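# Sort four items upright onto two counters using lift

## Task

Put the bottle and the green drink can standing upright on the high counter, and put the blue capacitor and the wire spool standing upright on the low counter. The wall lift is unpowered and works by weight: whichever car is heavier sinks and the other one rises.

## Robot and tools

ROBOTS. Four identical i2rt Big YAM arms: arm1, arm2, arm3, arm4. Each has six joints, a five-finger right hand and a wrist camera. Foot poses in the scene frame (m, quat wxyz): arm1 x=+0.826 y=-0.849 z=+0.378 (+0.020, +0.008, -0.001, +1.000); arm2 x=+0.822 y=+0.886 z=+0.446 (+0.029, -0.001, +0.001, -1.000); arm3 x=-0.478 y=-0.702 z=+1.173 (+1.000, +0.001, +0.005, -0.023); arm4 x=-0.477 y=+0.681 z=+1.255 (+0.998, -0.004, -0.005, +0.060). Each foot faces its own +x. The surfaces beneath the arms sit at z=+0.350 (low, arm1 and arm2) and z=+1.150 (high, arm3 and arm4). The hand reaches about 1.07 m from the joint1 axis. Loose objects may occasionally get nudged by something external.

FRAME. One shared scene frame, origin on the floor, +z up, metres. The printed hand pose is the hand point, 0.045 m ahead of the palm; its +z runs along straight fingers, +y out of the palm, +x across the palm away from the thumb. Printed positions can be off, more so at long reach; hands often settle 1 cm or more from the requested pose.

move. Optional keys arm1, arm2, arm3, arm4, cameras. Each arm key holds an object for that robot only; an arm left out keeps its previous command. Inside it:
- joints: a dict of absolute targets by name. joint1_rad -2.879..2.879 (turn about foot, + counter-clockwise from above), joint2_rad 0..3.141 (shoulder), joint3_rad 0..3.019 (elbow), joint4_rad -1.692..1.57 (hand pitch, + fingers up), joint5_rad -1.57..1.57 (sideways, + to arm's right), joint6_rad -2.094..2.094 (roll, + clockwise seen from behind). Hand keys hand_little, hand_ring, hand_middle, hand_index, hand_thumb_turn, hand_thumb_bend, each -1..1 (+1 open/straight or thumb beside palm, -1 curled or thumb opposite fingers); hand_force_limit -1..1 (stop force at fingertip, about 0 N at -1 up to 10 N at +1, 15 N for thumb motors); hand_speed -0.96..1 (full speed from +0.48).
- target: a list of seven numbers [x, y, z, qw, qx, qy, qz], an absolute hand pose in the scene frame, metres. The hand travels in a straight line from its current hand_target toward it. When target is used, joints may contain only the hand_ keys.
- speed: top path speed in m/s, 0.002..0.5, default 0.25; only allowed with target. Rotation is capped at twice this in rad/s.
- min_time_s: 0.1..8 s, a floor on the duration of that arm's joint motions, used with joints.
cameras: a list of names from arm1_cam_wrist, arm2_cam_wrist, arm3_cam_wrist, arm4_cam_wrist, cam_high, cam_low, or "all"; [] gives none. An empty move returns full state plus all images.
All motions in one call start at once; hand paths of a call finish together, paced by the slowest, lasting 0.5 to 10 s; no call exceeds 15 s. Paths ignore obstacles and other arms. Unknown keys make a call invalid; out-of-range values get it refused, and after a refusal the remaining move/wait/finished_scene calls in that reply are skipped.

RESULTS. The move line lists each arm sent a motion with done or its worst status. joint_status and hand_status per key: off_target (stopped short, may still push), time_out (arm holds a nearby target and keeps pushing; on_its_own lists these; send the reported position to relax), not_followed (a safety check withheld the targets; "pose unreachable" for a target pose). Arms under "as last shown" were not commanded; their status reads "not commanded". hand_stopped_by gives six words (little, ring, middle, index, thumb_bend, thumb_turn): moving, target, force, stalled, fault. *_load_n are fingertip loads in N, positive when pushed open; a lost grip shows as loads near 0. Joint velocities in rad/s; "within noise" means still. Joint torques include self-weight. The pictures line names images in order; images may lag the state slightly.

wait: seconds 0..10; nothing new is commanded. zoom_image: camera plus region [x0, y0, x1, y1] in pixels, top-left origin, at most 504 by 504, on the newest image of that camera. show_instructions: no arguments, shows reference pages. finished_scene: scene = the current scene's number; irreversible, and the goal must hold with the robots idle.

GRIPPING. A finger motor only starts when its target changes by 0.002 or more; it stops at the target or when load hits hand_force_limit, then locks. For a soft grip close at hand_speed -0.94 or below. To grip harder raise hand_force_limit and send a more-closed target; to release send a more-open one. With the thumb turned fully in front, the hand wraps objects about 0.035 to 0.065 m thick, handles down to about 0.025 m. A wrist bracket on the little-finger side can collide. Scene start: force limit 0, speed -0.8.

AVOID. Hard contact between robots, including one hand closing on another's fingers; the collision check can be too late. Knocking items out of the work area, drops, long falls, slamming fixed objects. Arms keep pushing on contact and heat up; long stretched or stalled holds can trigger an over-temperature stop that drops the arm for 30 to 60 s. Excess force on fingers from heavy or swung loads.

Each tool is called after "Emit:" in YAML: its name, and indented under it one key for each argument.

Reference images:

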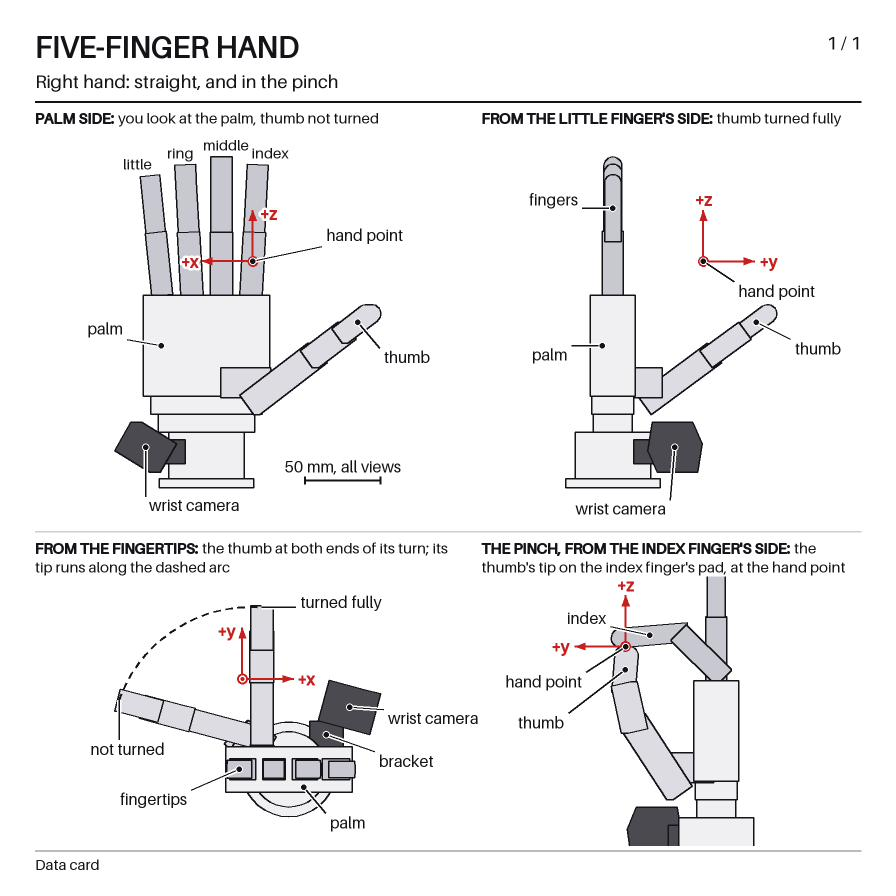

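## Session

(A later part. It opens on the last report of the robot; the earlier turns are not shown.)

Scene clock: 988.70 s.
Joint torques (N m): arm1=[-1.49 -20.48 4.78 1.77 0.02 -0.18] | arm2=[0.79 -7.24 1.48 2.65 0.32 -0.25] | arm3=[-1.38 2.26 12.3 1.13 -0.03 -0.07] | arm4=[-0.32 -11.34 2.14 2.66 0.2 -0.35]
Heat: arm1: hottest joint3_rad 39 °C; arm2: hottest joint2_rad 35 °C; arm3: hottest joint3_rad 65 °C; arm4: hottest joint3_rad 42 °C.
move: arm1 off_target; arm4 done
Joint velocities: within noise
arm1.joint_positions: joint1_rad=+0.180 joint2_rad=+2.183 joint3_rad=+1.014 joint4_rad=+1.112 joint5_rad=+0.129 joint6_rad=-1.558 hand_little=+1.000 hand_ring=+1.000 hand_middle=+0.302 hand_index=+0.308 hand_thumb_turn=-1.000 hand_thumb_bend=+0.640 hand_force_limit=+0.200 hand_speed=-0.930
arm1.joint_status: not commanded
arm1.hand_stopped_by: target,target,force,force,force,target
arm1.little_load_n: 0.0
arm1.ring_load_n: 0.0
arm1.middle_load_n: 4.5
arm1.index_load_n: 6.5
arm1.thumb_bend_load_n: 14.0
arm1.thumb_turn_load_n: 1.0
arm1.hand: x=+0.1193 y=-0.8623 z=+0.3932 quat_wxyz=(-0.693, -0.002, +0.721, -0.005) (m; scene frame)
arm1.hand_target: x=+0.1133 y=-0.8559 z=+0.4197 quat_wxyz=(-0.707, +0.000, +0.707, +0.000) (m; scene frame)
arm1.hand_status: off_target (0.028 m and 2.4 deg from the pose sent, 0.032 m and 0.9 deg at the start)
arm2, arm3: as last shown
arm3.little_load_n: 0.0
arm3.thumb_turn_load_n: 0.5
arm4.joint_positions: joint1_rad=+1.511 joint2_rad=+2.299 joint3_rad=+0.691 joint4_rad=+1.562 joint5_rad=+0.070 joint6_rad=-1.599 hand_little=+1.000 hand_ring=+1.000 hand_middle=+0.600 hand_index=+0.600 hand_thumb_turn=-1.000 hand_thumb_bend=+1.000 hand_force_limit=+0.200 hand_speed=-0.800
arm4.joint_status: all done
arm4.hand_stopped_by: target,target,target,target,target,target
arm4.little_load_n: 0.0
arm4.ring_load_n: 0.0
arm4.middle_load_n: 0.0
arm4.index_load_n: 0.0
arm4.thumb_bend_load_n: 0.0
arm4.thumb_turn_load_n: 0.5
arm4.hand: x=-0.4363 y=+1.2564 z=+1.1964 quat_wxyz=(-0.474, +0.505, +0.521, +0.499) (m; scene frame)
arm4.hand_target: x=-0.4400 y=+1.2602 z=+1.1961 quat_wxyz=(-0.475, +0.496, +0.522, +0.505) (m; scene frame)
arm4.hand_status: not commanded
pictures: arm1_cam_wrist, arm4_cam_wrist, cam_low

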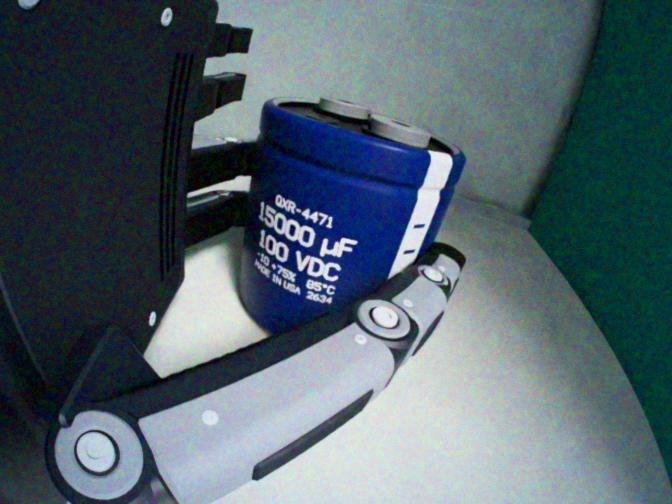

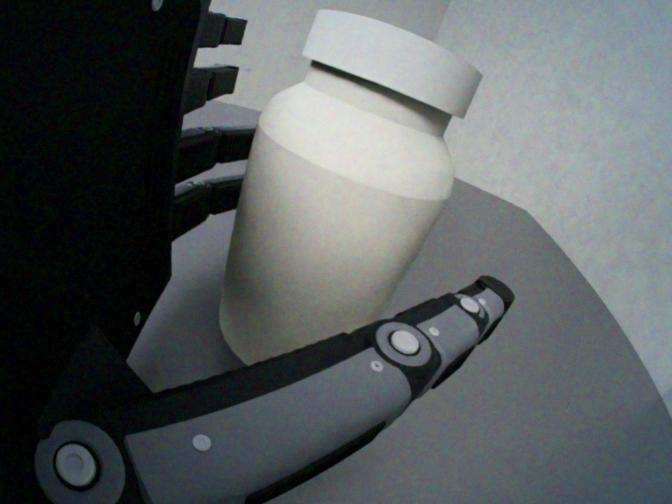

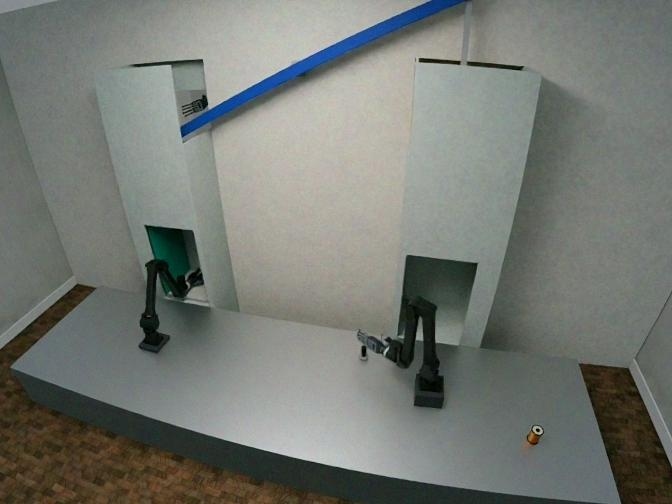

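Emit:
move:
  arm1: {"target": [0.113, -0.856, 0.455, 0.695, 0, -0.719, 0], "speed": 0.06}
  arm4: {"joints": {"hand_index": 1.0, "hand_middle": 1.0, "hand_speed": -0.6}}
  cameras: ["arm1_cam_wrist", "arm4_cam_wrist", "cam_low"]

Scene clock: 1000.03 s.
Joint torques (N m): arm1=[-1.55 -19.84 5.23 1.81 -0.01 -0.13] | arm2=[0.79 -7.24 1.48 2.66 0.32 -0.25] | arm3=[-1.38 2.26 12.29 1.13 -0.03 -0.07] | arm4=[-0.26 -11.28 2.14 2.69 0.18 -0.32]
Heat: arm1: hottest joint3_rad 39 °C; arm2: hottest joint2_rad 35 °C; arm3: hottest joint3_rad 65 °C; arm4: hottest joint3_rad 41 °C.
move: arm1 off_target; arm4 done
Joint velocities: within noise
arm1.joint_positions: joint1_rad=+0.180 joint2_rad=+2.072 joint3_rad=+1.009 joint4_rad=+0.978 joint5_rad=+0.129 joint6_rad=-1.558 hand_little=+1.000 hand_ring=+1.000 hand_middle=+0.302 hand_index=+0.308 hand_thumb_turn=-1.000 hand_thumb_bend=+0.640 hand_force_limit=+0.200 hand_speed=-0.930
arm1.joint_status: not commanded
arm1.hand_stopped_by: target,target,force,force,force,target
arm1.little_load_n: 0.0
arm1.ring_load_n: -0.5
arm1.middle_load_n: 5.0
arm1.index_load_n: 6.5
arm1.thumb_bend_load_n: 14.0
arm1.thumb_turn_load_n: 1.0
arm1.hand: x=+0.1168 y=-0.8628 z=+0.4321 quat_wxyz=(-0.683, -0.004, +0.731, -0.003) (m; scene frame)
arm1.hand_target: x=+0.1132 y=-0.8560 z=+0.4545 quat_wxyz=(-0.695, +0.000, +0.719, +0.000) (m; scene frame)
arm1.hand_status: off_target (0.024 m and 2.0 deg from the pose sent, 0.062 m and 0.7 deg at the start)
arm2, arm3: as last shown
arm3.thumb_turn_load_n: 0.0
arm4.joint_positions: joint1_rad=+1.511 joint2_rad=+2.299 joint3_rad=+0.691 joint4_rad=+1.562 joint5_rad=+0.070 joint6_rad=-1.600 hand_little=+1.000 hand_ring=+1.000 hand_middle=+1.000 hand_index=+1.000 hand_thumb_turn=-1.000 hand_thumb_bend=+1.000 hand_force_limit=+0.200 hand_speed=-0.600
arm4.joint_status: all done
arm4.hand_stopped_by: target,target,target,target,target,target
arm4.little_load_n: 0.0
arm4.ring_load_n: 0.0
arm4.middle_load_n: 0.5
arm4.index_load_n: 0.0
arm4.thumb_bend_load_n: 0.0
arm4.thumb_turn_load_n: 0.5
arm4.hand: x=-0.4363 y=+1.2564 z=+1.1965 quat_wxyz=(-0.473, +0.504, +0.521, +0.500) (m; scene frame)
arm4.hand_target: x=-0.4400 y=+1.2602 z=+1.1962 quat_wxyz=(-0.475, +0.496, +0.523, +0.506) (m; scene frame)
arm4.hand_status: not commanded
pictures: arm1_cam_wrist, arm4_cam_wrist, cam_low

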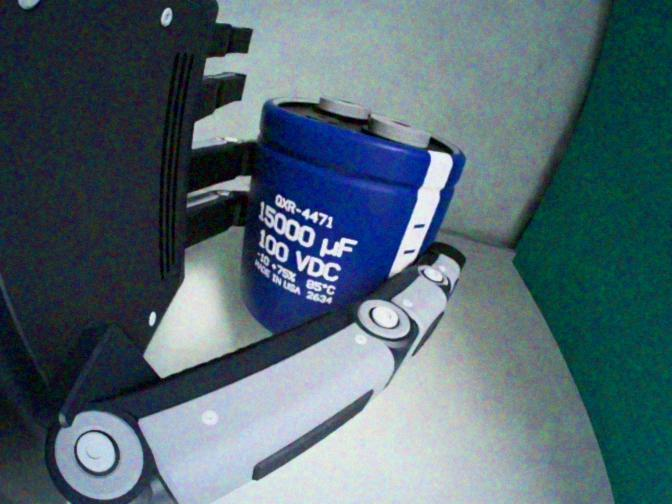

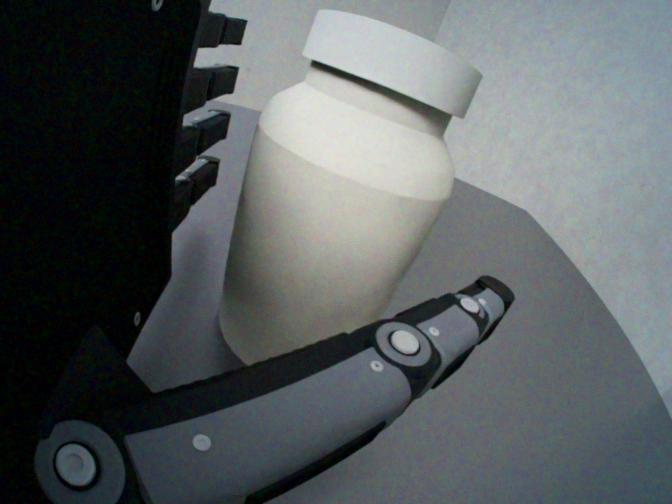

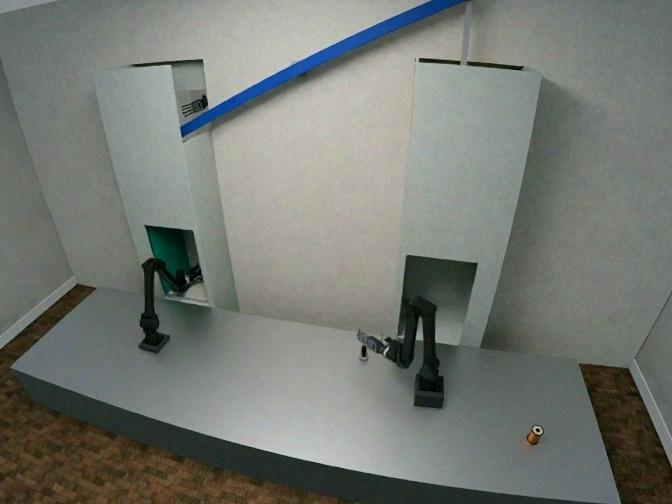

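Emit:
move:
  arm1: {"target": [0.45, -0.845, 0.58, 0.7071, 0, -0.7071, 0], "speed": 0.15}
  arm4: {"target": [-0.44, 1.10, 1.30, -0.5, 0.5, 0.5, 0.5], "speed": 0.12}
  cameras: ["arm1_cam_wrist", "arm4_cam_wrist", "cam_low", "cam_high"]

Scene clock: 1008.57 s.
Joint torques (N m): arm1=[0.32 -3.84 8.08 1.76 0.17 -0.16] | arm2=[0.85 -7.18 1.5 2.66 0.32 -0.25] | arm3=[-1.38 2.26 12.3 1.13 -0.04 -0.07] | arm4=[-0.15 -8.18 0.18 2.66 0.23 0]
Heat: arm1: hottest joint3_rad 38 °C; arm2: hottest joint2_rad 35 °C; arm3: hottest joint3_rad 66 °C; arm4: hottest joint3_rad 41 °C.
move: arm1 off_target; arm4 off_target
Joint velocities: within noise
arm1.joint_positions: joint1_rad=+0.326 joint2_rad=+0.815 joint3_rad=+0.178 joint4_rad=+0.592 joint5_rad=+0.290 joint6_rad=-1.558 hand_little=+1.000 hand_ring=+1.000 hand_middle=+0.302 hand_index=+0.308 hand_thumb_turn=-1.000 hand_thumb_bend=+0.640 hand_force_limit=+0.200 hand_speed=-0.930
arm1.joint_status: not commanded
arm1.hand_stopped_by: target,target,force,force,force,target
arm1.little_load_n: 0.0
arm1.ring_load_n: 0.0
arm1.middle_load_n: 4.5
arm1.index_load_n: 6.0
arm1.thumb_bend_load_n: 13.5
arm1.thumb_turn_load_n: 1.0
arm1.hand: x=+0.4512 y=-0.8418 z=+0.5669 quat_wxyz=(-0.697, +0.001, +0.717, +0.003) (m; scene frame)
arm1.hand_target: x=+0.4497 y=-0.8451 z=+0.5800 quat_wxyz=(-0.707, -0.001, +0.707, +0.000) (m; scene frame)
arm1.hand_status: off_target (0.014 m and 1.6 deg from the pose sent, 0.365 m and 3.9 deg at the start)
arm2, arm3: as last shown
arm2.thumb_bend_load_n: -0.5
arm2.thumb_turn_load_n: 0.0
arm4.joint_positions: joint1_rad=+1.544 joint2_rad=+1.846 joint3_rad=+0.186 joint4_rad=+1.562 joint5_rad=+0.102 joint6_rad=-1.557 hand_little=+1.000 hand_ring=+1.000 hand_middle=+1.000 hand_index=+1.000 hand_thumb_turn=-1.000 hand_thumb_bend=+1.000 hand_force_limit=+0.200 hand_speed=-0.600
arm4.joint_status: not commanded
arm4.hand_stopped_by: target,target,target,target,target,target
arm4.little_load_n: 0.0
arm4.ring_load_n: 0.0
arm4.middle_load_n: 0.0
arm4.index_load_n: 0.0
arm4.thumb_bend_load_n: 0.0
arm4.thumb_turn_load_n: 0.0
arm4.hand: x=-0.4366 y=+1.1000 z=+1.2914 quat_wxyz=(-0.469, +0.526, +0.524, +0.478) (m; scene frame)
arm4.hand_target: x=-0.4399 y=+1.1001 z=+1.3004 quat_wxyz=(-0.482, +0.523, +0.514, +0.480) (m; scene frame)
arm4.hand_status: off_target (0.009 m and 6.0 deg from the pose sent, 0.188 m and 4.0 deg at the start; a joint's target at an end of its range on 102 of 102 steps)
pictures: arm1_cam_wrist, arm4_cam_wrist, cam_high, cam_low

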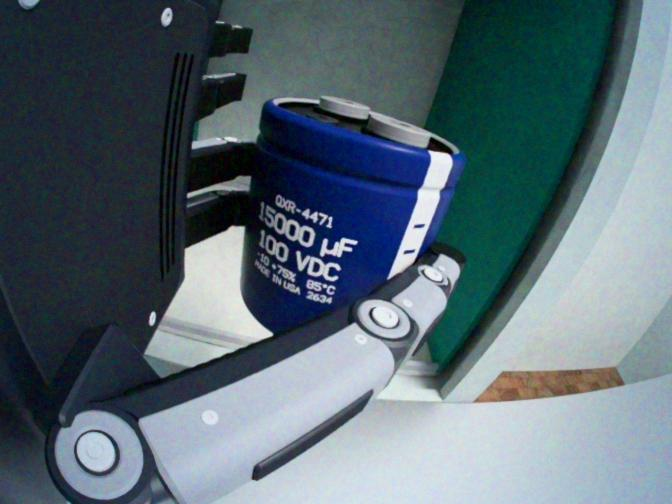

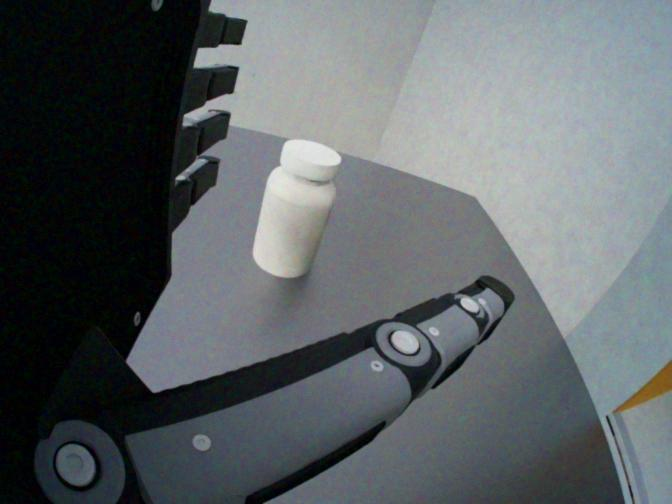

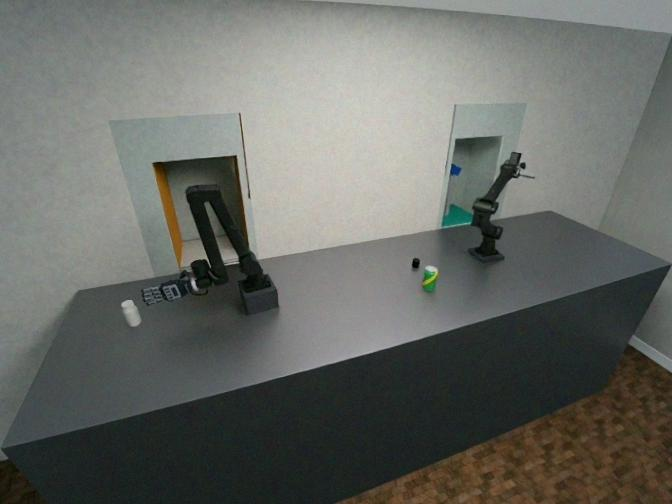

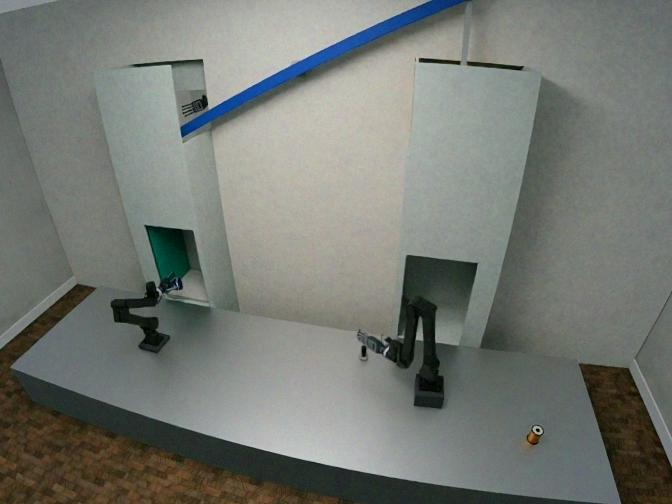

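Emit:
move:
  arm1: {"target": [0.58, -0.45, 0.55, -0.6124, 0.3536, 0.6124, 0.3536], "speed": 0.2}
  cameras: ["arm1_cam_wrist", "cam_low"]

Emit:
move:
  arm1: {"target": [0.551, -0.373, 0.42, -0.6124, 0.3536, 0.6124, 0.3536], "speed": 0.12}
  cameras: ["arm1_cam_wrist", "cam_low"]

Scene clock: 1015.40 s.
Joint torques (N m): arm1=[-1.44 -6.71 9.18 3.26 0.1 -0.25] | arm2=[0.79 -7.24 1.48 2.65 0.32 -0.25] | arm3=[-1.44 2.26 12.29 1.13 -0.03 -0.07] | arm4=[-0.21 -8.18 0.16 2.66 0.26 0.01]
Heat: arm1: hottest joint3_rad 39 °C; arm2: hottest joint2_rad 35 °C; arm3: hottest joint3_rad 66 °C; arm4: hottest joint3_rad 40 °C.
move: arm1 off_target
Joint velocities: within noise
arm1.joint_positions: joint1_rad=-0.724 joint2_rad=+1.314 joint3_rad=+0.301 joint4_rad=+0.909 joint5_rad=+0.270 joint6_rad=-1.558 hand_little=+1.000 hand_ring=+1.000 hand_middle=+0.302 hand_index=+0.308 hand_thumb_turn=-1.000 hand_thumb_bend=+0.640 hand_force_limit=+0.200 hand_speed=-0.930
arm1.joint_status: not commanded
arm1.hand_stopped_by: target,target,force,force,force,target
arm1.little_load_n: 0.0
arm1.ring_load_n: 0.0
arm1.middle_load_n: 4.5
arm1.index_load_n: 6.5
arm1.thumb_bend_load_n: 14.0
arm1.thumb_turn_load_n: 1.0
arm1.hand: x=+0.5902 y=-0.4691 z=+0.5157 quat_wxyz=(-0.586, +0.364, +0.642, +0.334) (m; scene frame)
arm1.hand_target: x=+0.5808 y=-0.4517 z=+0.5503 quat_wxyz=(-0.613, +0.356, +0.612, +0.351) (m; scene frame)
arm1.hand_status: off_target (0.041 m and 5.2 deg from the pose sent, 0.413 m and 59.7 deg at the start)
arm2, arm3, arm4: as last shown
arm2.thumb_bend_load_n: 0.0
arm2.thumb_turn_load_n: 0.5
pictures: arm1_cam_wrist, cam_low

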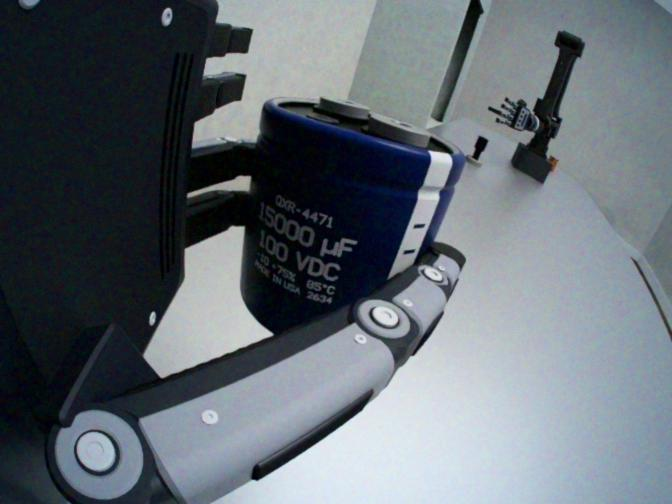

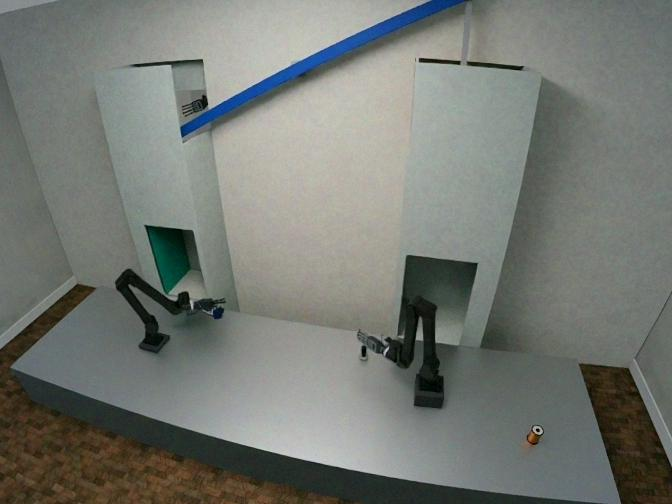

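Scene clock: 1017.47 s.
Joint torques (N m): arm1=[-1.26 -12.57 4.33 3.23 -0.13 -0.32] | arm2=[0.79 -7.24 1.48 2.65 0.32 -0.25] | arm3=[-1.38 2.2 12.3 1.13 -0.03 -0.07] | arm4=[-0.26 -8.29 0.2 2.7 0.24 0.03]
Heat: arm1: hottest joint3_rad 39 °C; arm2: hottest joint2_rad 35 °C; arm3: hottest joint3_rad 66 °C; arm4: hottest joint3_rad 40 °C.
move: arm1 off_target
Joint velocities: within noise
arm1.joint_positions: joint1_rad=-0.826 joint2_rad=+1.992 joint3_rad=+0.517 joint4_rad=+1.396 joint5_rad=+0.175 joint6_rad=-1.558 hand_little=+1.000 hand_ring=+1.000 hand_middle=+0.302 hand_index=+0.308 hand_thumb_turn=-1.000 hand_thumb_bend=+0.640 hand_force_limit=+0.200 hand_speed=-0.930
arm1.joint_status: not commanded
arm1.hand_stopped_by: target,target,force,force,force,target
arm1.little_load_n: 0.0
arm1.ring_load_n: 0.0
arm1.middle_load_n: 4.5
arm1.index_load_n: 6.5
arm1.thumb_bend_load_n: 14.0
arm1.thumb_turn_load_n: 1.0
arm1.hand: x=+0.5555 y=-0.3873 z=+0.3996 quat_wxyz=(-0.594, +0.367, +0.632, +0.336) (m; scene frame)
arm1.hand_target: x=+0.5514 y=-0.3738 z=+0.4200 quat_wxyz=(-0.612, +0.354, +0.613, +0.353) (m; scene frame)
arm1.hand_status: off_target (0.025 m and 4.0 deg from the pose sent, 0.141 m and 5.2 deg at the start)
arm2, arm4: as last shown
arm2.thumb_turn_load_n: 0.0
arm3.joint_positions: joint1_rad=-0.991 joint2_rad=+0.488 joint3_rad=+0.842 joint4_rad=-0.584 joint5_rad=-0.010 joint6_rad=-1.548 hand_little=+1.000 hand_ring=+1.000 hand_middle=+1.000 hand_index=+1.000 hand_thumb_turn=-1.000 hand_thumb_bend=+1.000 hand_force_limit=+0.200 hand_speed=-0.600
arm3.joint_status: not commanded
arm3.hand_stopped_by: target,target,target,target,target,target
arm3.little_load_n: 0.0
arm3.ring_load_n: 0.0
arm3.middle_load_n: 0.0
arm3.index_load_n: 0.0
arm3.thumb_bend_load_n: 0.0
arm3.thumb_turn_load_n: 0.0
arm3.hand: x=-0.3553 y=-1.0186 z=+1.5787 quat_wxyz=(+0.300, +0.680, -0.393, +0.541) (m; scene frame)
arm3.hand_target: x=-0.3585 y=-1.0190 z=+1.6061 quat_wxyz=(+0.309, +0.671, -0.391, +0.549) (m; scene frame)
arm3.hand_status: not commanded
arm4.thumb_turn_load_n: 0.5
pictures: arm1_cam_wrist, cam_low

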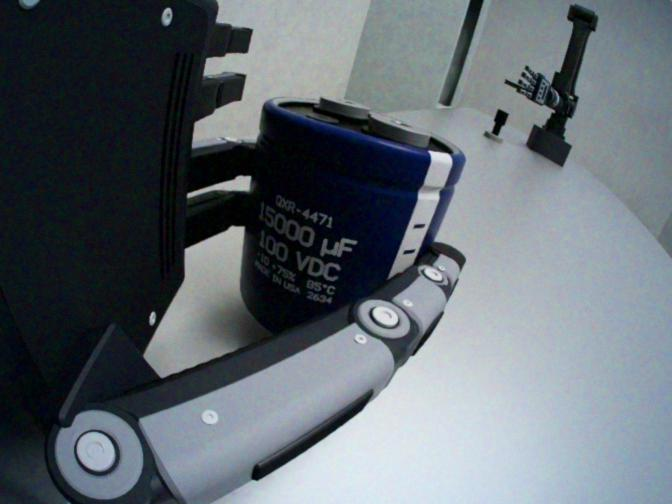

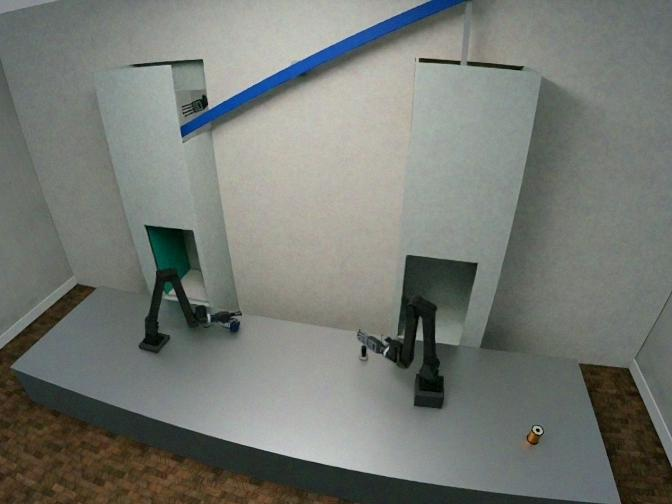

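Emit:
move:
  arm1: {"target": [0.551, -0.373, 0.406, -0.6334, 0.3411, 0.5906, 0.3657], "speed": 0.06}

Emit:
move:
  arm1: {"target": [0.551, -0.373, 0.398, -0.6334, 0.3411, 0.5906, 0.3657], "speed": 0.04}

Emit:
move:
  arm1: {"target": [0.551, -0.373, 0.391, -0.6334, 0.3411, 0.5906, 0.3657], "speed": 0.04}
  cameras: ["arm1_cam_wrist"]

Scene clock: 1024.47 s.
Joint torques (N m): arm1=[-1.26 -12.92 3.41 3.25 -0.06 -0.35] | arm2=[0.85 -7.3 1.48 2.66 0.32 -0.25] | arm3=[-1.44 2.26 12.3 1.13 -0.03 -0.07] | arm4=[-0.09 -8.35 0.17 2.65 0.24 0]
Heat: arm1: hottest joint3_rad 39 °C; arm2: hottest joint2_rad 35 °C; arm3: hottest joint3_rad 66 °C; arm4: hottest joint3_rad 39 °C.
move: arm1 off_target
Joint velocities: within noise
arm1.joint_positions: joint1_rad=-0.826 joint2_rad=+2.099 joint3_rad=+0.540 joint4_rad=+1.540 joint5_rad=+0.175 joint6_rad=-1.563 hand_little=+1.000 hand_ring=+1.000 hand_middle=+0.302 hand_index=+0.308 hand_thumb_turn=-1.000 hand_thumb_bend=+0.640 hand_force_limit=+0.200 hand_speed=-0.930
arm1.joint_status: not commanded
arm1.hand_stopped_by: target,target,force,force,force,target
arm1.little_load_n: 0.0
arm1.ring_load_n: 0.0
arm1.middle_load_n: 4.5
arm1.index_load_n: 6.5
arm1.thumb_bend_load_n: 13.5
arm1.thumb_turn_load_n: 1.0
arm1.hand: x=+0.5532 y=-0.3846 z=+0.3884 quat_wxyz=(-0.614, +0.359, +0.613, +0.345) (m; scene frame)
arm1.hand_target: x=+0.5512 y=-0.3733 z=+0.4064 quat_wxyz=(-0.628, +0.345, +0.595, +0.363) (m; scene frame)
arm1.hand_status: off_target (0.021 m and 4.7 deg from the pose sent, 0.016 m and 8.0 deg at the start; a joint's target at an end of its range on 21 of 36 steps)
arm2, arm3, arm4: as last shown
arm2.thumb_turn_load_n: 0.5
arm3.thumb_turn_load_n: 0.5
arm4.thumb_turn_load_n: 0.0
pictures: none

Scene clock: 1025.43 s.
Joint torques (N m): arm1=[-1.2 -12.57 3.23 3.06 0.02 -0.31] | arm2=[0.79 -7.18 1.48 2.65 0.32 -0.25] | arm3=[-1.38 2.2 12.29 1.13 -0.03 -0.07] | arm4=[0.21 -8.35 0.13 2.77 0.25 0]
Heat: arm1: hottest joint3_rad 39 °C; arm2: hottest joint2_rad 35 °C; arm3: hottest joint3_rad 66 °C; arm4: hottest joint3_rad 39 °C.
move: arm1 off_target
Joint velocities: within noise
arm1.joint_positions: joint1_rad=-0.826 joint2_rad=+2.112 joint3_rad=+0.547 joint4_rad=+1.544 joint5_rad=+0.177 joint6_rad=-1.563 hand_little=+1.000 hand_ring=+1.000 hand_middle=+0.302 hand_index=+0.308 hand_thumb_turn=-1.000 hand_thumb_bend=+0.640 hand_force_limit=+0.200 hand_speed=-0.930
arm1.joint_status: not commanded
arm1.hand_stopped_by: target,target,force,force,force,target
arm1.little_load_n: 0.0
arm1.ring_load_n: 0.0
arm1.middle_load_n: 4.5
arm1.index_load_n: 6.0
arm1.thumb_bend_load_n: 14.0
arm1.thumb_turn_load_n: 0.5
arm1.hand: x=+0.5525 y=-0.3834 z=+0.3847 quat_wxyz=(-0.613, +0.359, +0.614, +0.345) (m; scene frame)
arm1.hand_target: x=+0.5514 y=-0.3732 z=+0.3981 quat_wxyz=(-0.624, +0.349, +0.598, +0.361) (m; scene frame)
arm1.hand_status: off_target (0.017 m and 4.7 deg from the pose sent, 0.015 m and 4.7 deg at the start; a joint's target at an end of its range on 29 of 29 steps)
arm2, arm3, arm4: as last shown
arm2.little_load_n: -0.5
arm3.thumb_turn_load_n: 0.0
arm4.thumb_turn_load_n: 0.5
pictures: none

Scene clock: 1026.40 s.
Joint torques (N m): arm1=[-1.2 -12.22 3.03 2.76 0 -0.26] | arm2=[0.79 -7.24 1.47 2.65 0.32 -0.25] | arm3=[-1.38 2.26 12.29 1.13 -0.04 -0.07] | arm4=[-0.21 -8.18 0.1 2.66 0.23 0]
Heat: arm1: hottest joint3_rad 39 °C; arm2: hottest joint2_rad 35 °C; arm3: hottest joint3_rad 66 °C; arm4: hottest joint3_rad 39 °C.
move: arm1 off_target
Joint velocities: within noise
arm1.joint_positions: joint1_rad=-0.826 joint2_rad=+2.122 joint3_rad=+0.555 joint4_rad=+1.554 joint5_rad=+0.180 joint6_rad=-1.568 hand_little=+1.000 hand_ring=+1.000 hand_middle=+0.302 hand_index=+0.308 hand_thumb_turn=-1.000 hand_thumb_bend=+0.640 hand_force_limit=+0.200 hand_speed=-0.930
arm1.joint_status: not commanded
arm1.hand_stopped_by: target,target,force,force,force,target
arm1.little_load_n: 0.0
arm1.ring_load_n: 0.0
arm1.middle_load_n: 4.0
arm1.index_load_n: 6.0
arm1.thumb_bend_load_n: 14.0
arm1.thumb_turn_load_n: 0.5
arm1.hand: x=+0.5517 y=-0.3814 z=+0.3846 quat_wxyz=(-0.614, +0.358, +0.611, +0.348) (m; scene frame)
arm1.hand_target: x=+0.5516 y=-0.3729 z=+0.3918 quat_wxyz=(-0.621, +0.351, +0.601, +0.361) (m; scene frame)
arm1.hand_status: off_target (0.011 m and 4.3 deg from the pose sent, 0.012 m and 4.7 deg at the start; a joint's target at an end of its range on 29 of 29 steps)
arm2.joint_positions: joint1_rad=+1.196 joint2_rad=+1.715 joint3_rad=+0.164 joint4_rad=+1.530 joint5_rad=+0.239 joint6_rad=-1.555 hand_little=+1.000 hand_ring=+1.000 hand_middle=+1.000 hand_index=+1.000 hand_thumb_turn=-1.000 hand_thumb_bend=+1.000 hand_force_limit=+0.600 hand_speed=-0.800
arm2.joint_status: not commanded
arm2.hand_stopped_by: target,target,target,target,target,target
arm2.little_load_n: 0.0
arm2.ring_load_n: 0.0
arm2.middle_load_n: 0.0
arm2.index_load_n: 0.0
arm2.thumb_bend_load_n: 0.0
arm2.thumb_turn_load_n: 0.0
arm2.hand: x=+0.5986 y=+0.5389 z=+0.5226 quat_wxyz=(+0.610, +0.344, -0.626, +0.342) (m; scene frame)
arm2.hand_target: x=+0.6005 y=+0.5392 z=+0.5298 quat_wxyz=(+0.617, +0.344, -0.618, +0.344) (m; scene frame)
arm2.hand_status: not commanded
arm3, arm4: as last shown
arm3.thumb_turn_load_n: 0.5
arm4.thumb_turn_load_n: 0.0
pictures: arm1_cam_wrist

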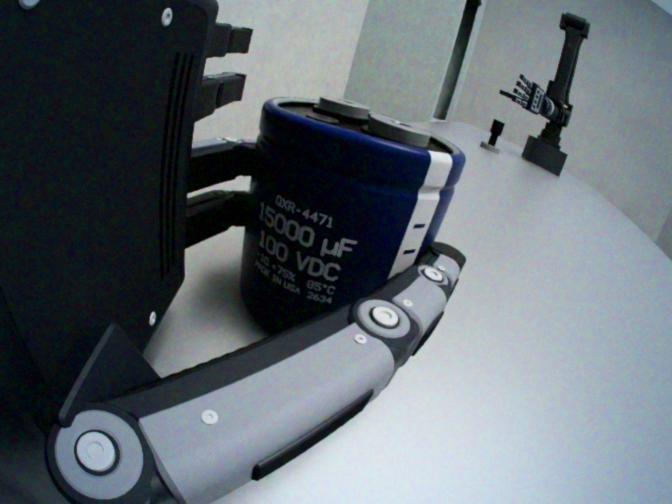

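Contact. Release gently.

Emit:
move:
  arm1: {"joints": {"hand_index": 0.6, "hand_middle": 0.6, "hand_thumb_bend": 1.0, "hand_speed": -0.8}}

Emit:
move:
  arm1: {"joints": {"hand_index": 1.0, "hand_middle": 1.0, "hand_speed": -0.6}}
  cameras: ["arm1_cam_wrist"]

Scene clock: 1031.43 s.
Joint torques (N m): arm1=[-1.14 -12.28 2.58 2.52 0 -0.18] | arm2=[0.79 -7.24 1.48 2.65 0.32 -0.25] | arm3=[-1.38 2.26 12.29 1.13 -0.03 -0.07] | arm4=[0.03 -8.47 0.17 2.73 0.25 0]
Heat: arm1: hottest joint3_rad 38 °C; arm2: hottest joint2_rad 35 °C; arm3: hottest joint3_rad 66 °C; arm4: hottest joint3_rad 39 °C.
move: arm1 done
Joint velocities: within noise
arm1.joint_positions: joint1_rad=-0.826 joint2_rad=+2.122 joint3_rad=+0.561 joint4_rad=+1.560 joint5_rad=+0.184 joint6_rad=-1.575 hand_little=+1.000 hand_ring=+1.000 hand_middle=+0.600 hand_index=+0.600 hand_thumb_turn=-1.000 hand_thumb_bend=+1.000 hand_force_limit=+0.200 hand_speed=-0.800
arm1.joint_status: all done
arm1.hand_stopped_by: target,target,target,target,target,target
arm1.little_load_n: 0.0
arm1.ring_load_n: 0.0
arm1.middle_load_n: 0.0
arm1.index_load_n: 0.0
arm1.thumb_bend_load_n: 0.0
arm1.thumb_turn_load_n: 0.5
arm1.hand: x=+0.5510 y=-0.3789 z=+0.3883 quat_wxyz=(-0.616, +0.356, +0.608, +0.353) (m; scene frame)
arm1.hand_target: x=+0.5526 y=-0.3727 z=+0.3918 quat_wxyz=(-0.620, +0.353, +0.600, +0.362) (m; scene frame)
arm1.hand_status: not commanded
arm2, arm3, arm4: as last shown
arm2.little_load_n: -0.5
arm2.index_load_n: -0.5
arm4.middle_load_n: -0.5
arm4.thumb_turn_load_n: 0.5
pictures: none

Scene clock: 1032.27 s.
Joint torques (N m): arm1=[-1.2 -12.34 2.61 2.52 0 -0.17] | arm2=[0.85 -7.24 1.48 2.63 0.32 -0.25] | arm3=[-1.38 2.26 12.29 1.13 -0.03 -0.07] | arm4=[-0.03 -8.35 0.18 2.69 0.26 0.01]
Heat: arm1: hottest joint3_rad 38 °C; arm2: hottest joint2_rad 35 °C; arm3: hottest joint3_rad 66 °C; arm4: hottest joint3_rad 39 °C.
move: arm1 done
Joint velocities: within noise
arm1.joint_positions: joint1_rad=-0.826 joint2_rad=+2.122 joint3_rad=+0.561 joint4_rad=+1.560 joint5_rad=+0.183 joint6_rad=-1.575 hand_little=+1.000 hand_ring=+1.000 hand_middle=+1.000 hand_index=+1.000 hand_thumb_turn=-1.000 hand_thumb_bend=+1.000 hand_force_limit=+0.200 hand_speed=-0.600
arm1.joint_status: all done
arm1.hand_stopped_by: target,target,target,target,target,target
arm1.little_load_n: 0.0
arm1.ring_load_n: 0.0
arm1.middle_load_n: 0.0
arm1.index_load_n: 0.0
arm1.thumb_bend_load_n: 0.0
arm1.thumb_turn_load_n: 0.5
arm1.hand: x=+0.5507 y=-0.3789 z=+0.3883 quat_wxyz=(-0.616, +0.355, +0.608, +0.353) (m; scene frame)
arm1.hand_target: x=+0.5523 y=-0.3728 z=+0.3917 quat_wxyz=(-0.620, +0.352, +0.600, +0.361) (m; scene frame)
arm1.hand_status: not commanded
arm2, arm3, arm4: as last shown
arm2.little_load_n: 0.0
arm2.index_load_n: 0.0
arm4.middle_load_n: 0.0
pictures: arm1_cam_wrist

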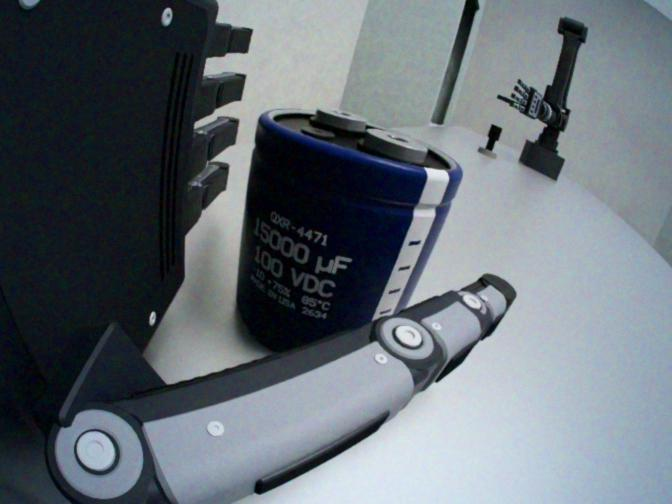

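Emit:
move:
  arm1: {"target": [0.62, -0.49, 0.45, -0.6124, 0.3536, 0.6124, 0.3536], "speed": 0.12}
  cameras: ["arm1_cam_wrist", "cam_low", "cam_high"]

Emit:
zoom_image:
  camera: "cam_low"
  region: [130, 250, 380, 400]

Emit:
zoom_image:
  camera: "cam_low"
  region: [480, 380, 580, 460]

Emit:
zoom_image:
  camera: "cam_high"
  region: [390, 240, 470, 310]

Emit:
zoom_image:
  camera: "cam_high"
  region: [90, 270, 200, 350]

Scene clock: 1039.87 s.
Joint torques (N m): arm1=[0.67 -9.23 0.79 2.52 0.14 -0.09] | arm2=[0.79 -7.24 1.48 2.65 0.32 -0.25] | arm3=[-1.38 2.26 12.29 1.14 -0.03 -0.07] | arm4=[-0.21 -8.18 0.17 2.65 0.26 -0.01]
Heat: arm1: hottest joint3_rad 37 °C; arm2: hottest joint2_rad 35 °C; arm3: hottest joint3_rad 66 °C; arm4: hottest joint3_rad 38 °C.
move: arm1 off_target
Joint velocities: within noise
arm1.joint_positions: joint1_rad=-0.750 joint2_rad=+1.792 joint3_rad=+0.184 joint4_rad=+1.560 joint5_rad=+0.258 joint6_rad=-1.575 hand_little=+1.000 hand_ring=+1.000 hand_middle=+1.000 hand_index=+1.000 hand_thumb_turn=-1.000 hand_thumb_bend=+1.000 hand_force_limit=+0.200 hand_speed=-0.600
arm1.joint_status: not commanded
arm1.hand_stopped_by: target,target,target,target,target,target
arm1.little_load_n: 0.0
arm1.ring_load_n: 0.0
arm1.middle_load_n: 0.0
arm1.index_load_n: 0.0
arm1.thumb_bend_load_n: 0.0
arm1.thumb_turn_load_n: 0.0
arm1.hand: x=+0.6207 y=-0.4873 z=+0.4432 quat_wxyz=(-0.600, +0.359, +0.624, +0.348) (m; scene frame)
arm1.hand_target: x=+0.6185 y=-0.4902 z=+0.4504 quat_wxyz=(-0.610, +0.355, +0.617, +0.349) (m; scene frame)
arm1.hand_status: off_target (0.007 m and 2.1 deg from the pose sent, 0.145 m and 0.7 deg at the start; a joint's target at an end of its range on 56 of 56 steps)
arm2, arm3: as last shown
arm2.little_load_n: -0.5
arm3.little_load_n: 0.5
arm4.joint_positions: joint1_rad=+1.544 joint2_rad=+1.846 joint3_rad=+0.186 joint4_rad=+1.562 joint5_rad=+0.102 joint6_rad=-1.557 hand_little=+1.000 hand_ring=+1.000 hand_middle=+1.000 hand_index=+1.000 hand_thumb_turn=-1.000 hand_thumb_bend=+1.000 hand_force_limit=+0.200 hand_speed=-0.600
arm4.joint_status: not commanded
arm4.hand_stopped_by: target,target,target,target,target,target
arm4.little_load_n: 0.0
arm4.ring_load_n: 0.0
arm4.middle_load_n: 0.0
arm4.index_load_n: 0.0
arm4.thumb_bend_load_n: 0.0
arm4.thumb_turn_load_n: 0.5
arm4.hand: x=-0.4366 y=+1.1000 z=+1.2914 quat_wxyz=(-0.469, +0.526, +0.524, +0.478) (m; scene frame)
arm4.hand_target: x=-0.4399 y=+1.1001 z=+1.3004 quat_wxyz=(-0.482, +0.523, +0.514, +0.480) (m; scene frame)
arm4.hand_status: not commanded
pictures: arm1_cam_wrist, cam_high, cam_low

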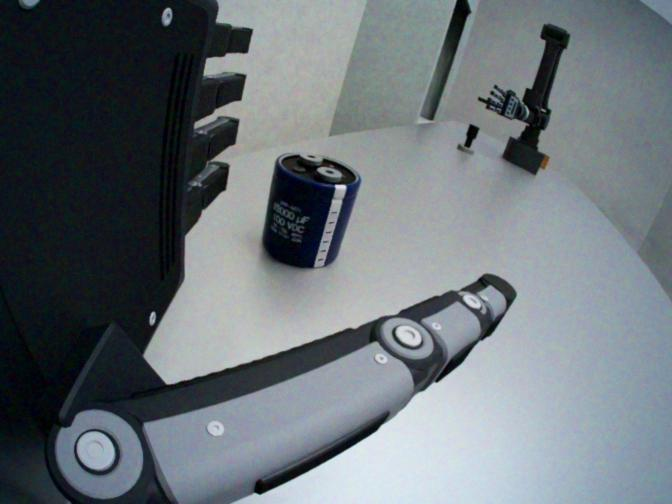

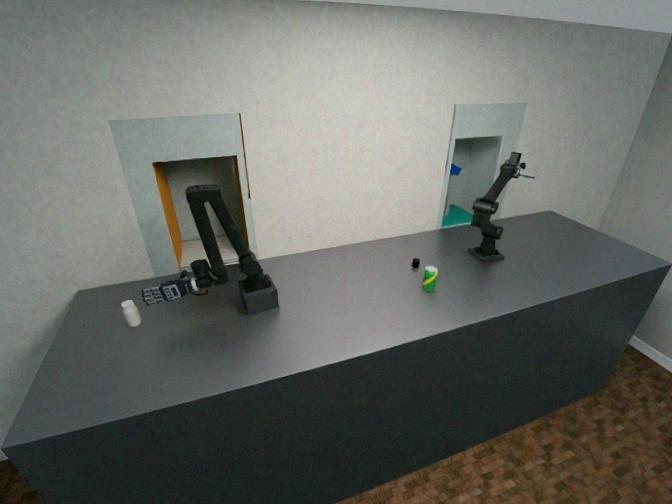

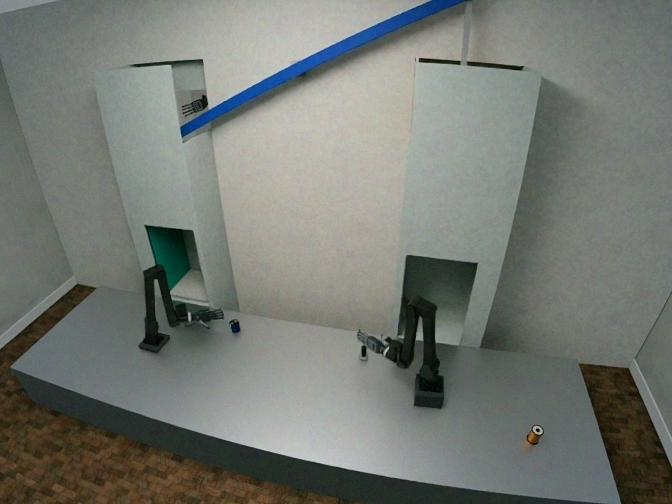

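Scaled by 2.016 from the camera's 672x504 image, which has a finer 960x720 frame.

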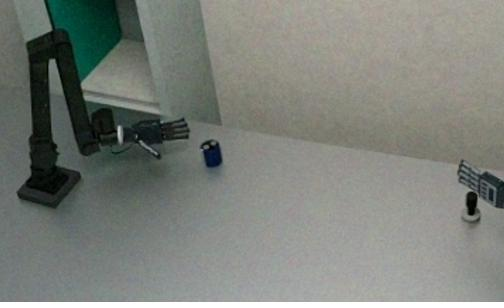

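Scaled by 5.040 from the camera's 672x504 image, which has a finer 960x720 frame.

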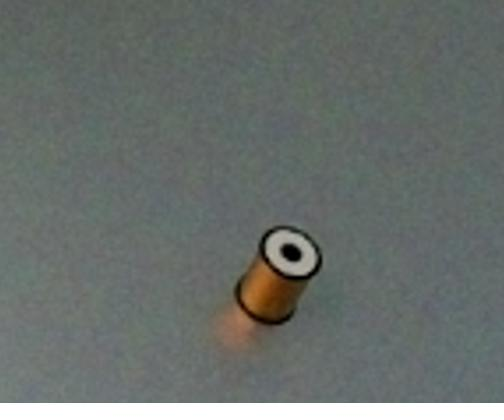

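Scaled by 6.300 from the camera's 672x504 image, which has a finer 960x720 frame.

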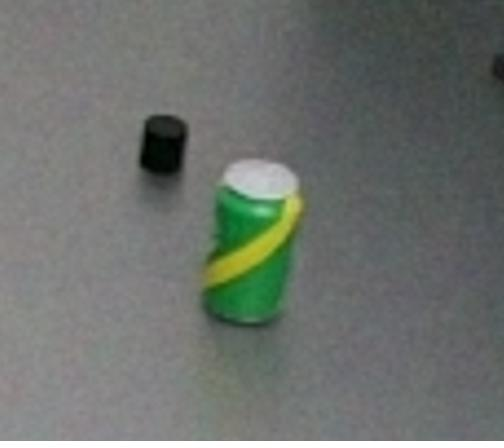

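Scaled by 4.582 from the camera's 672x504 image, which has a finer 960x720 frame.

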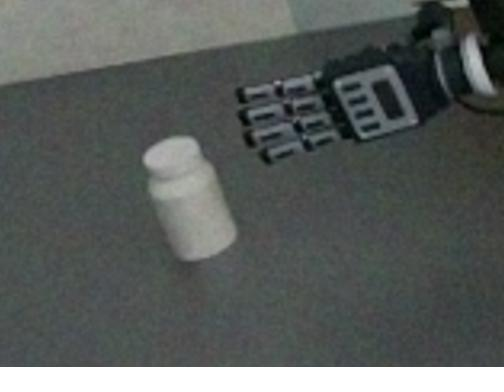

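Emit:
finished_scene:
  scene: 1

The scene is finished: the task was done.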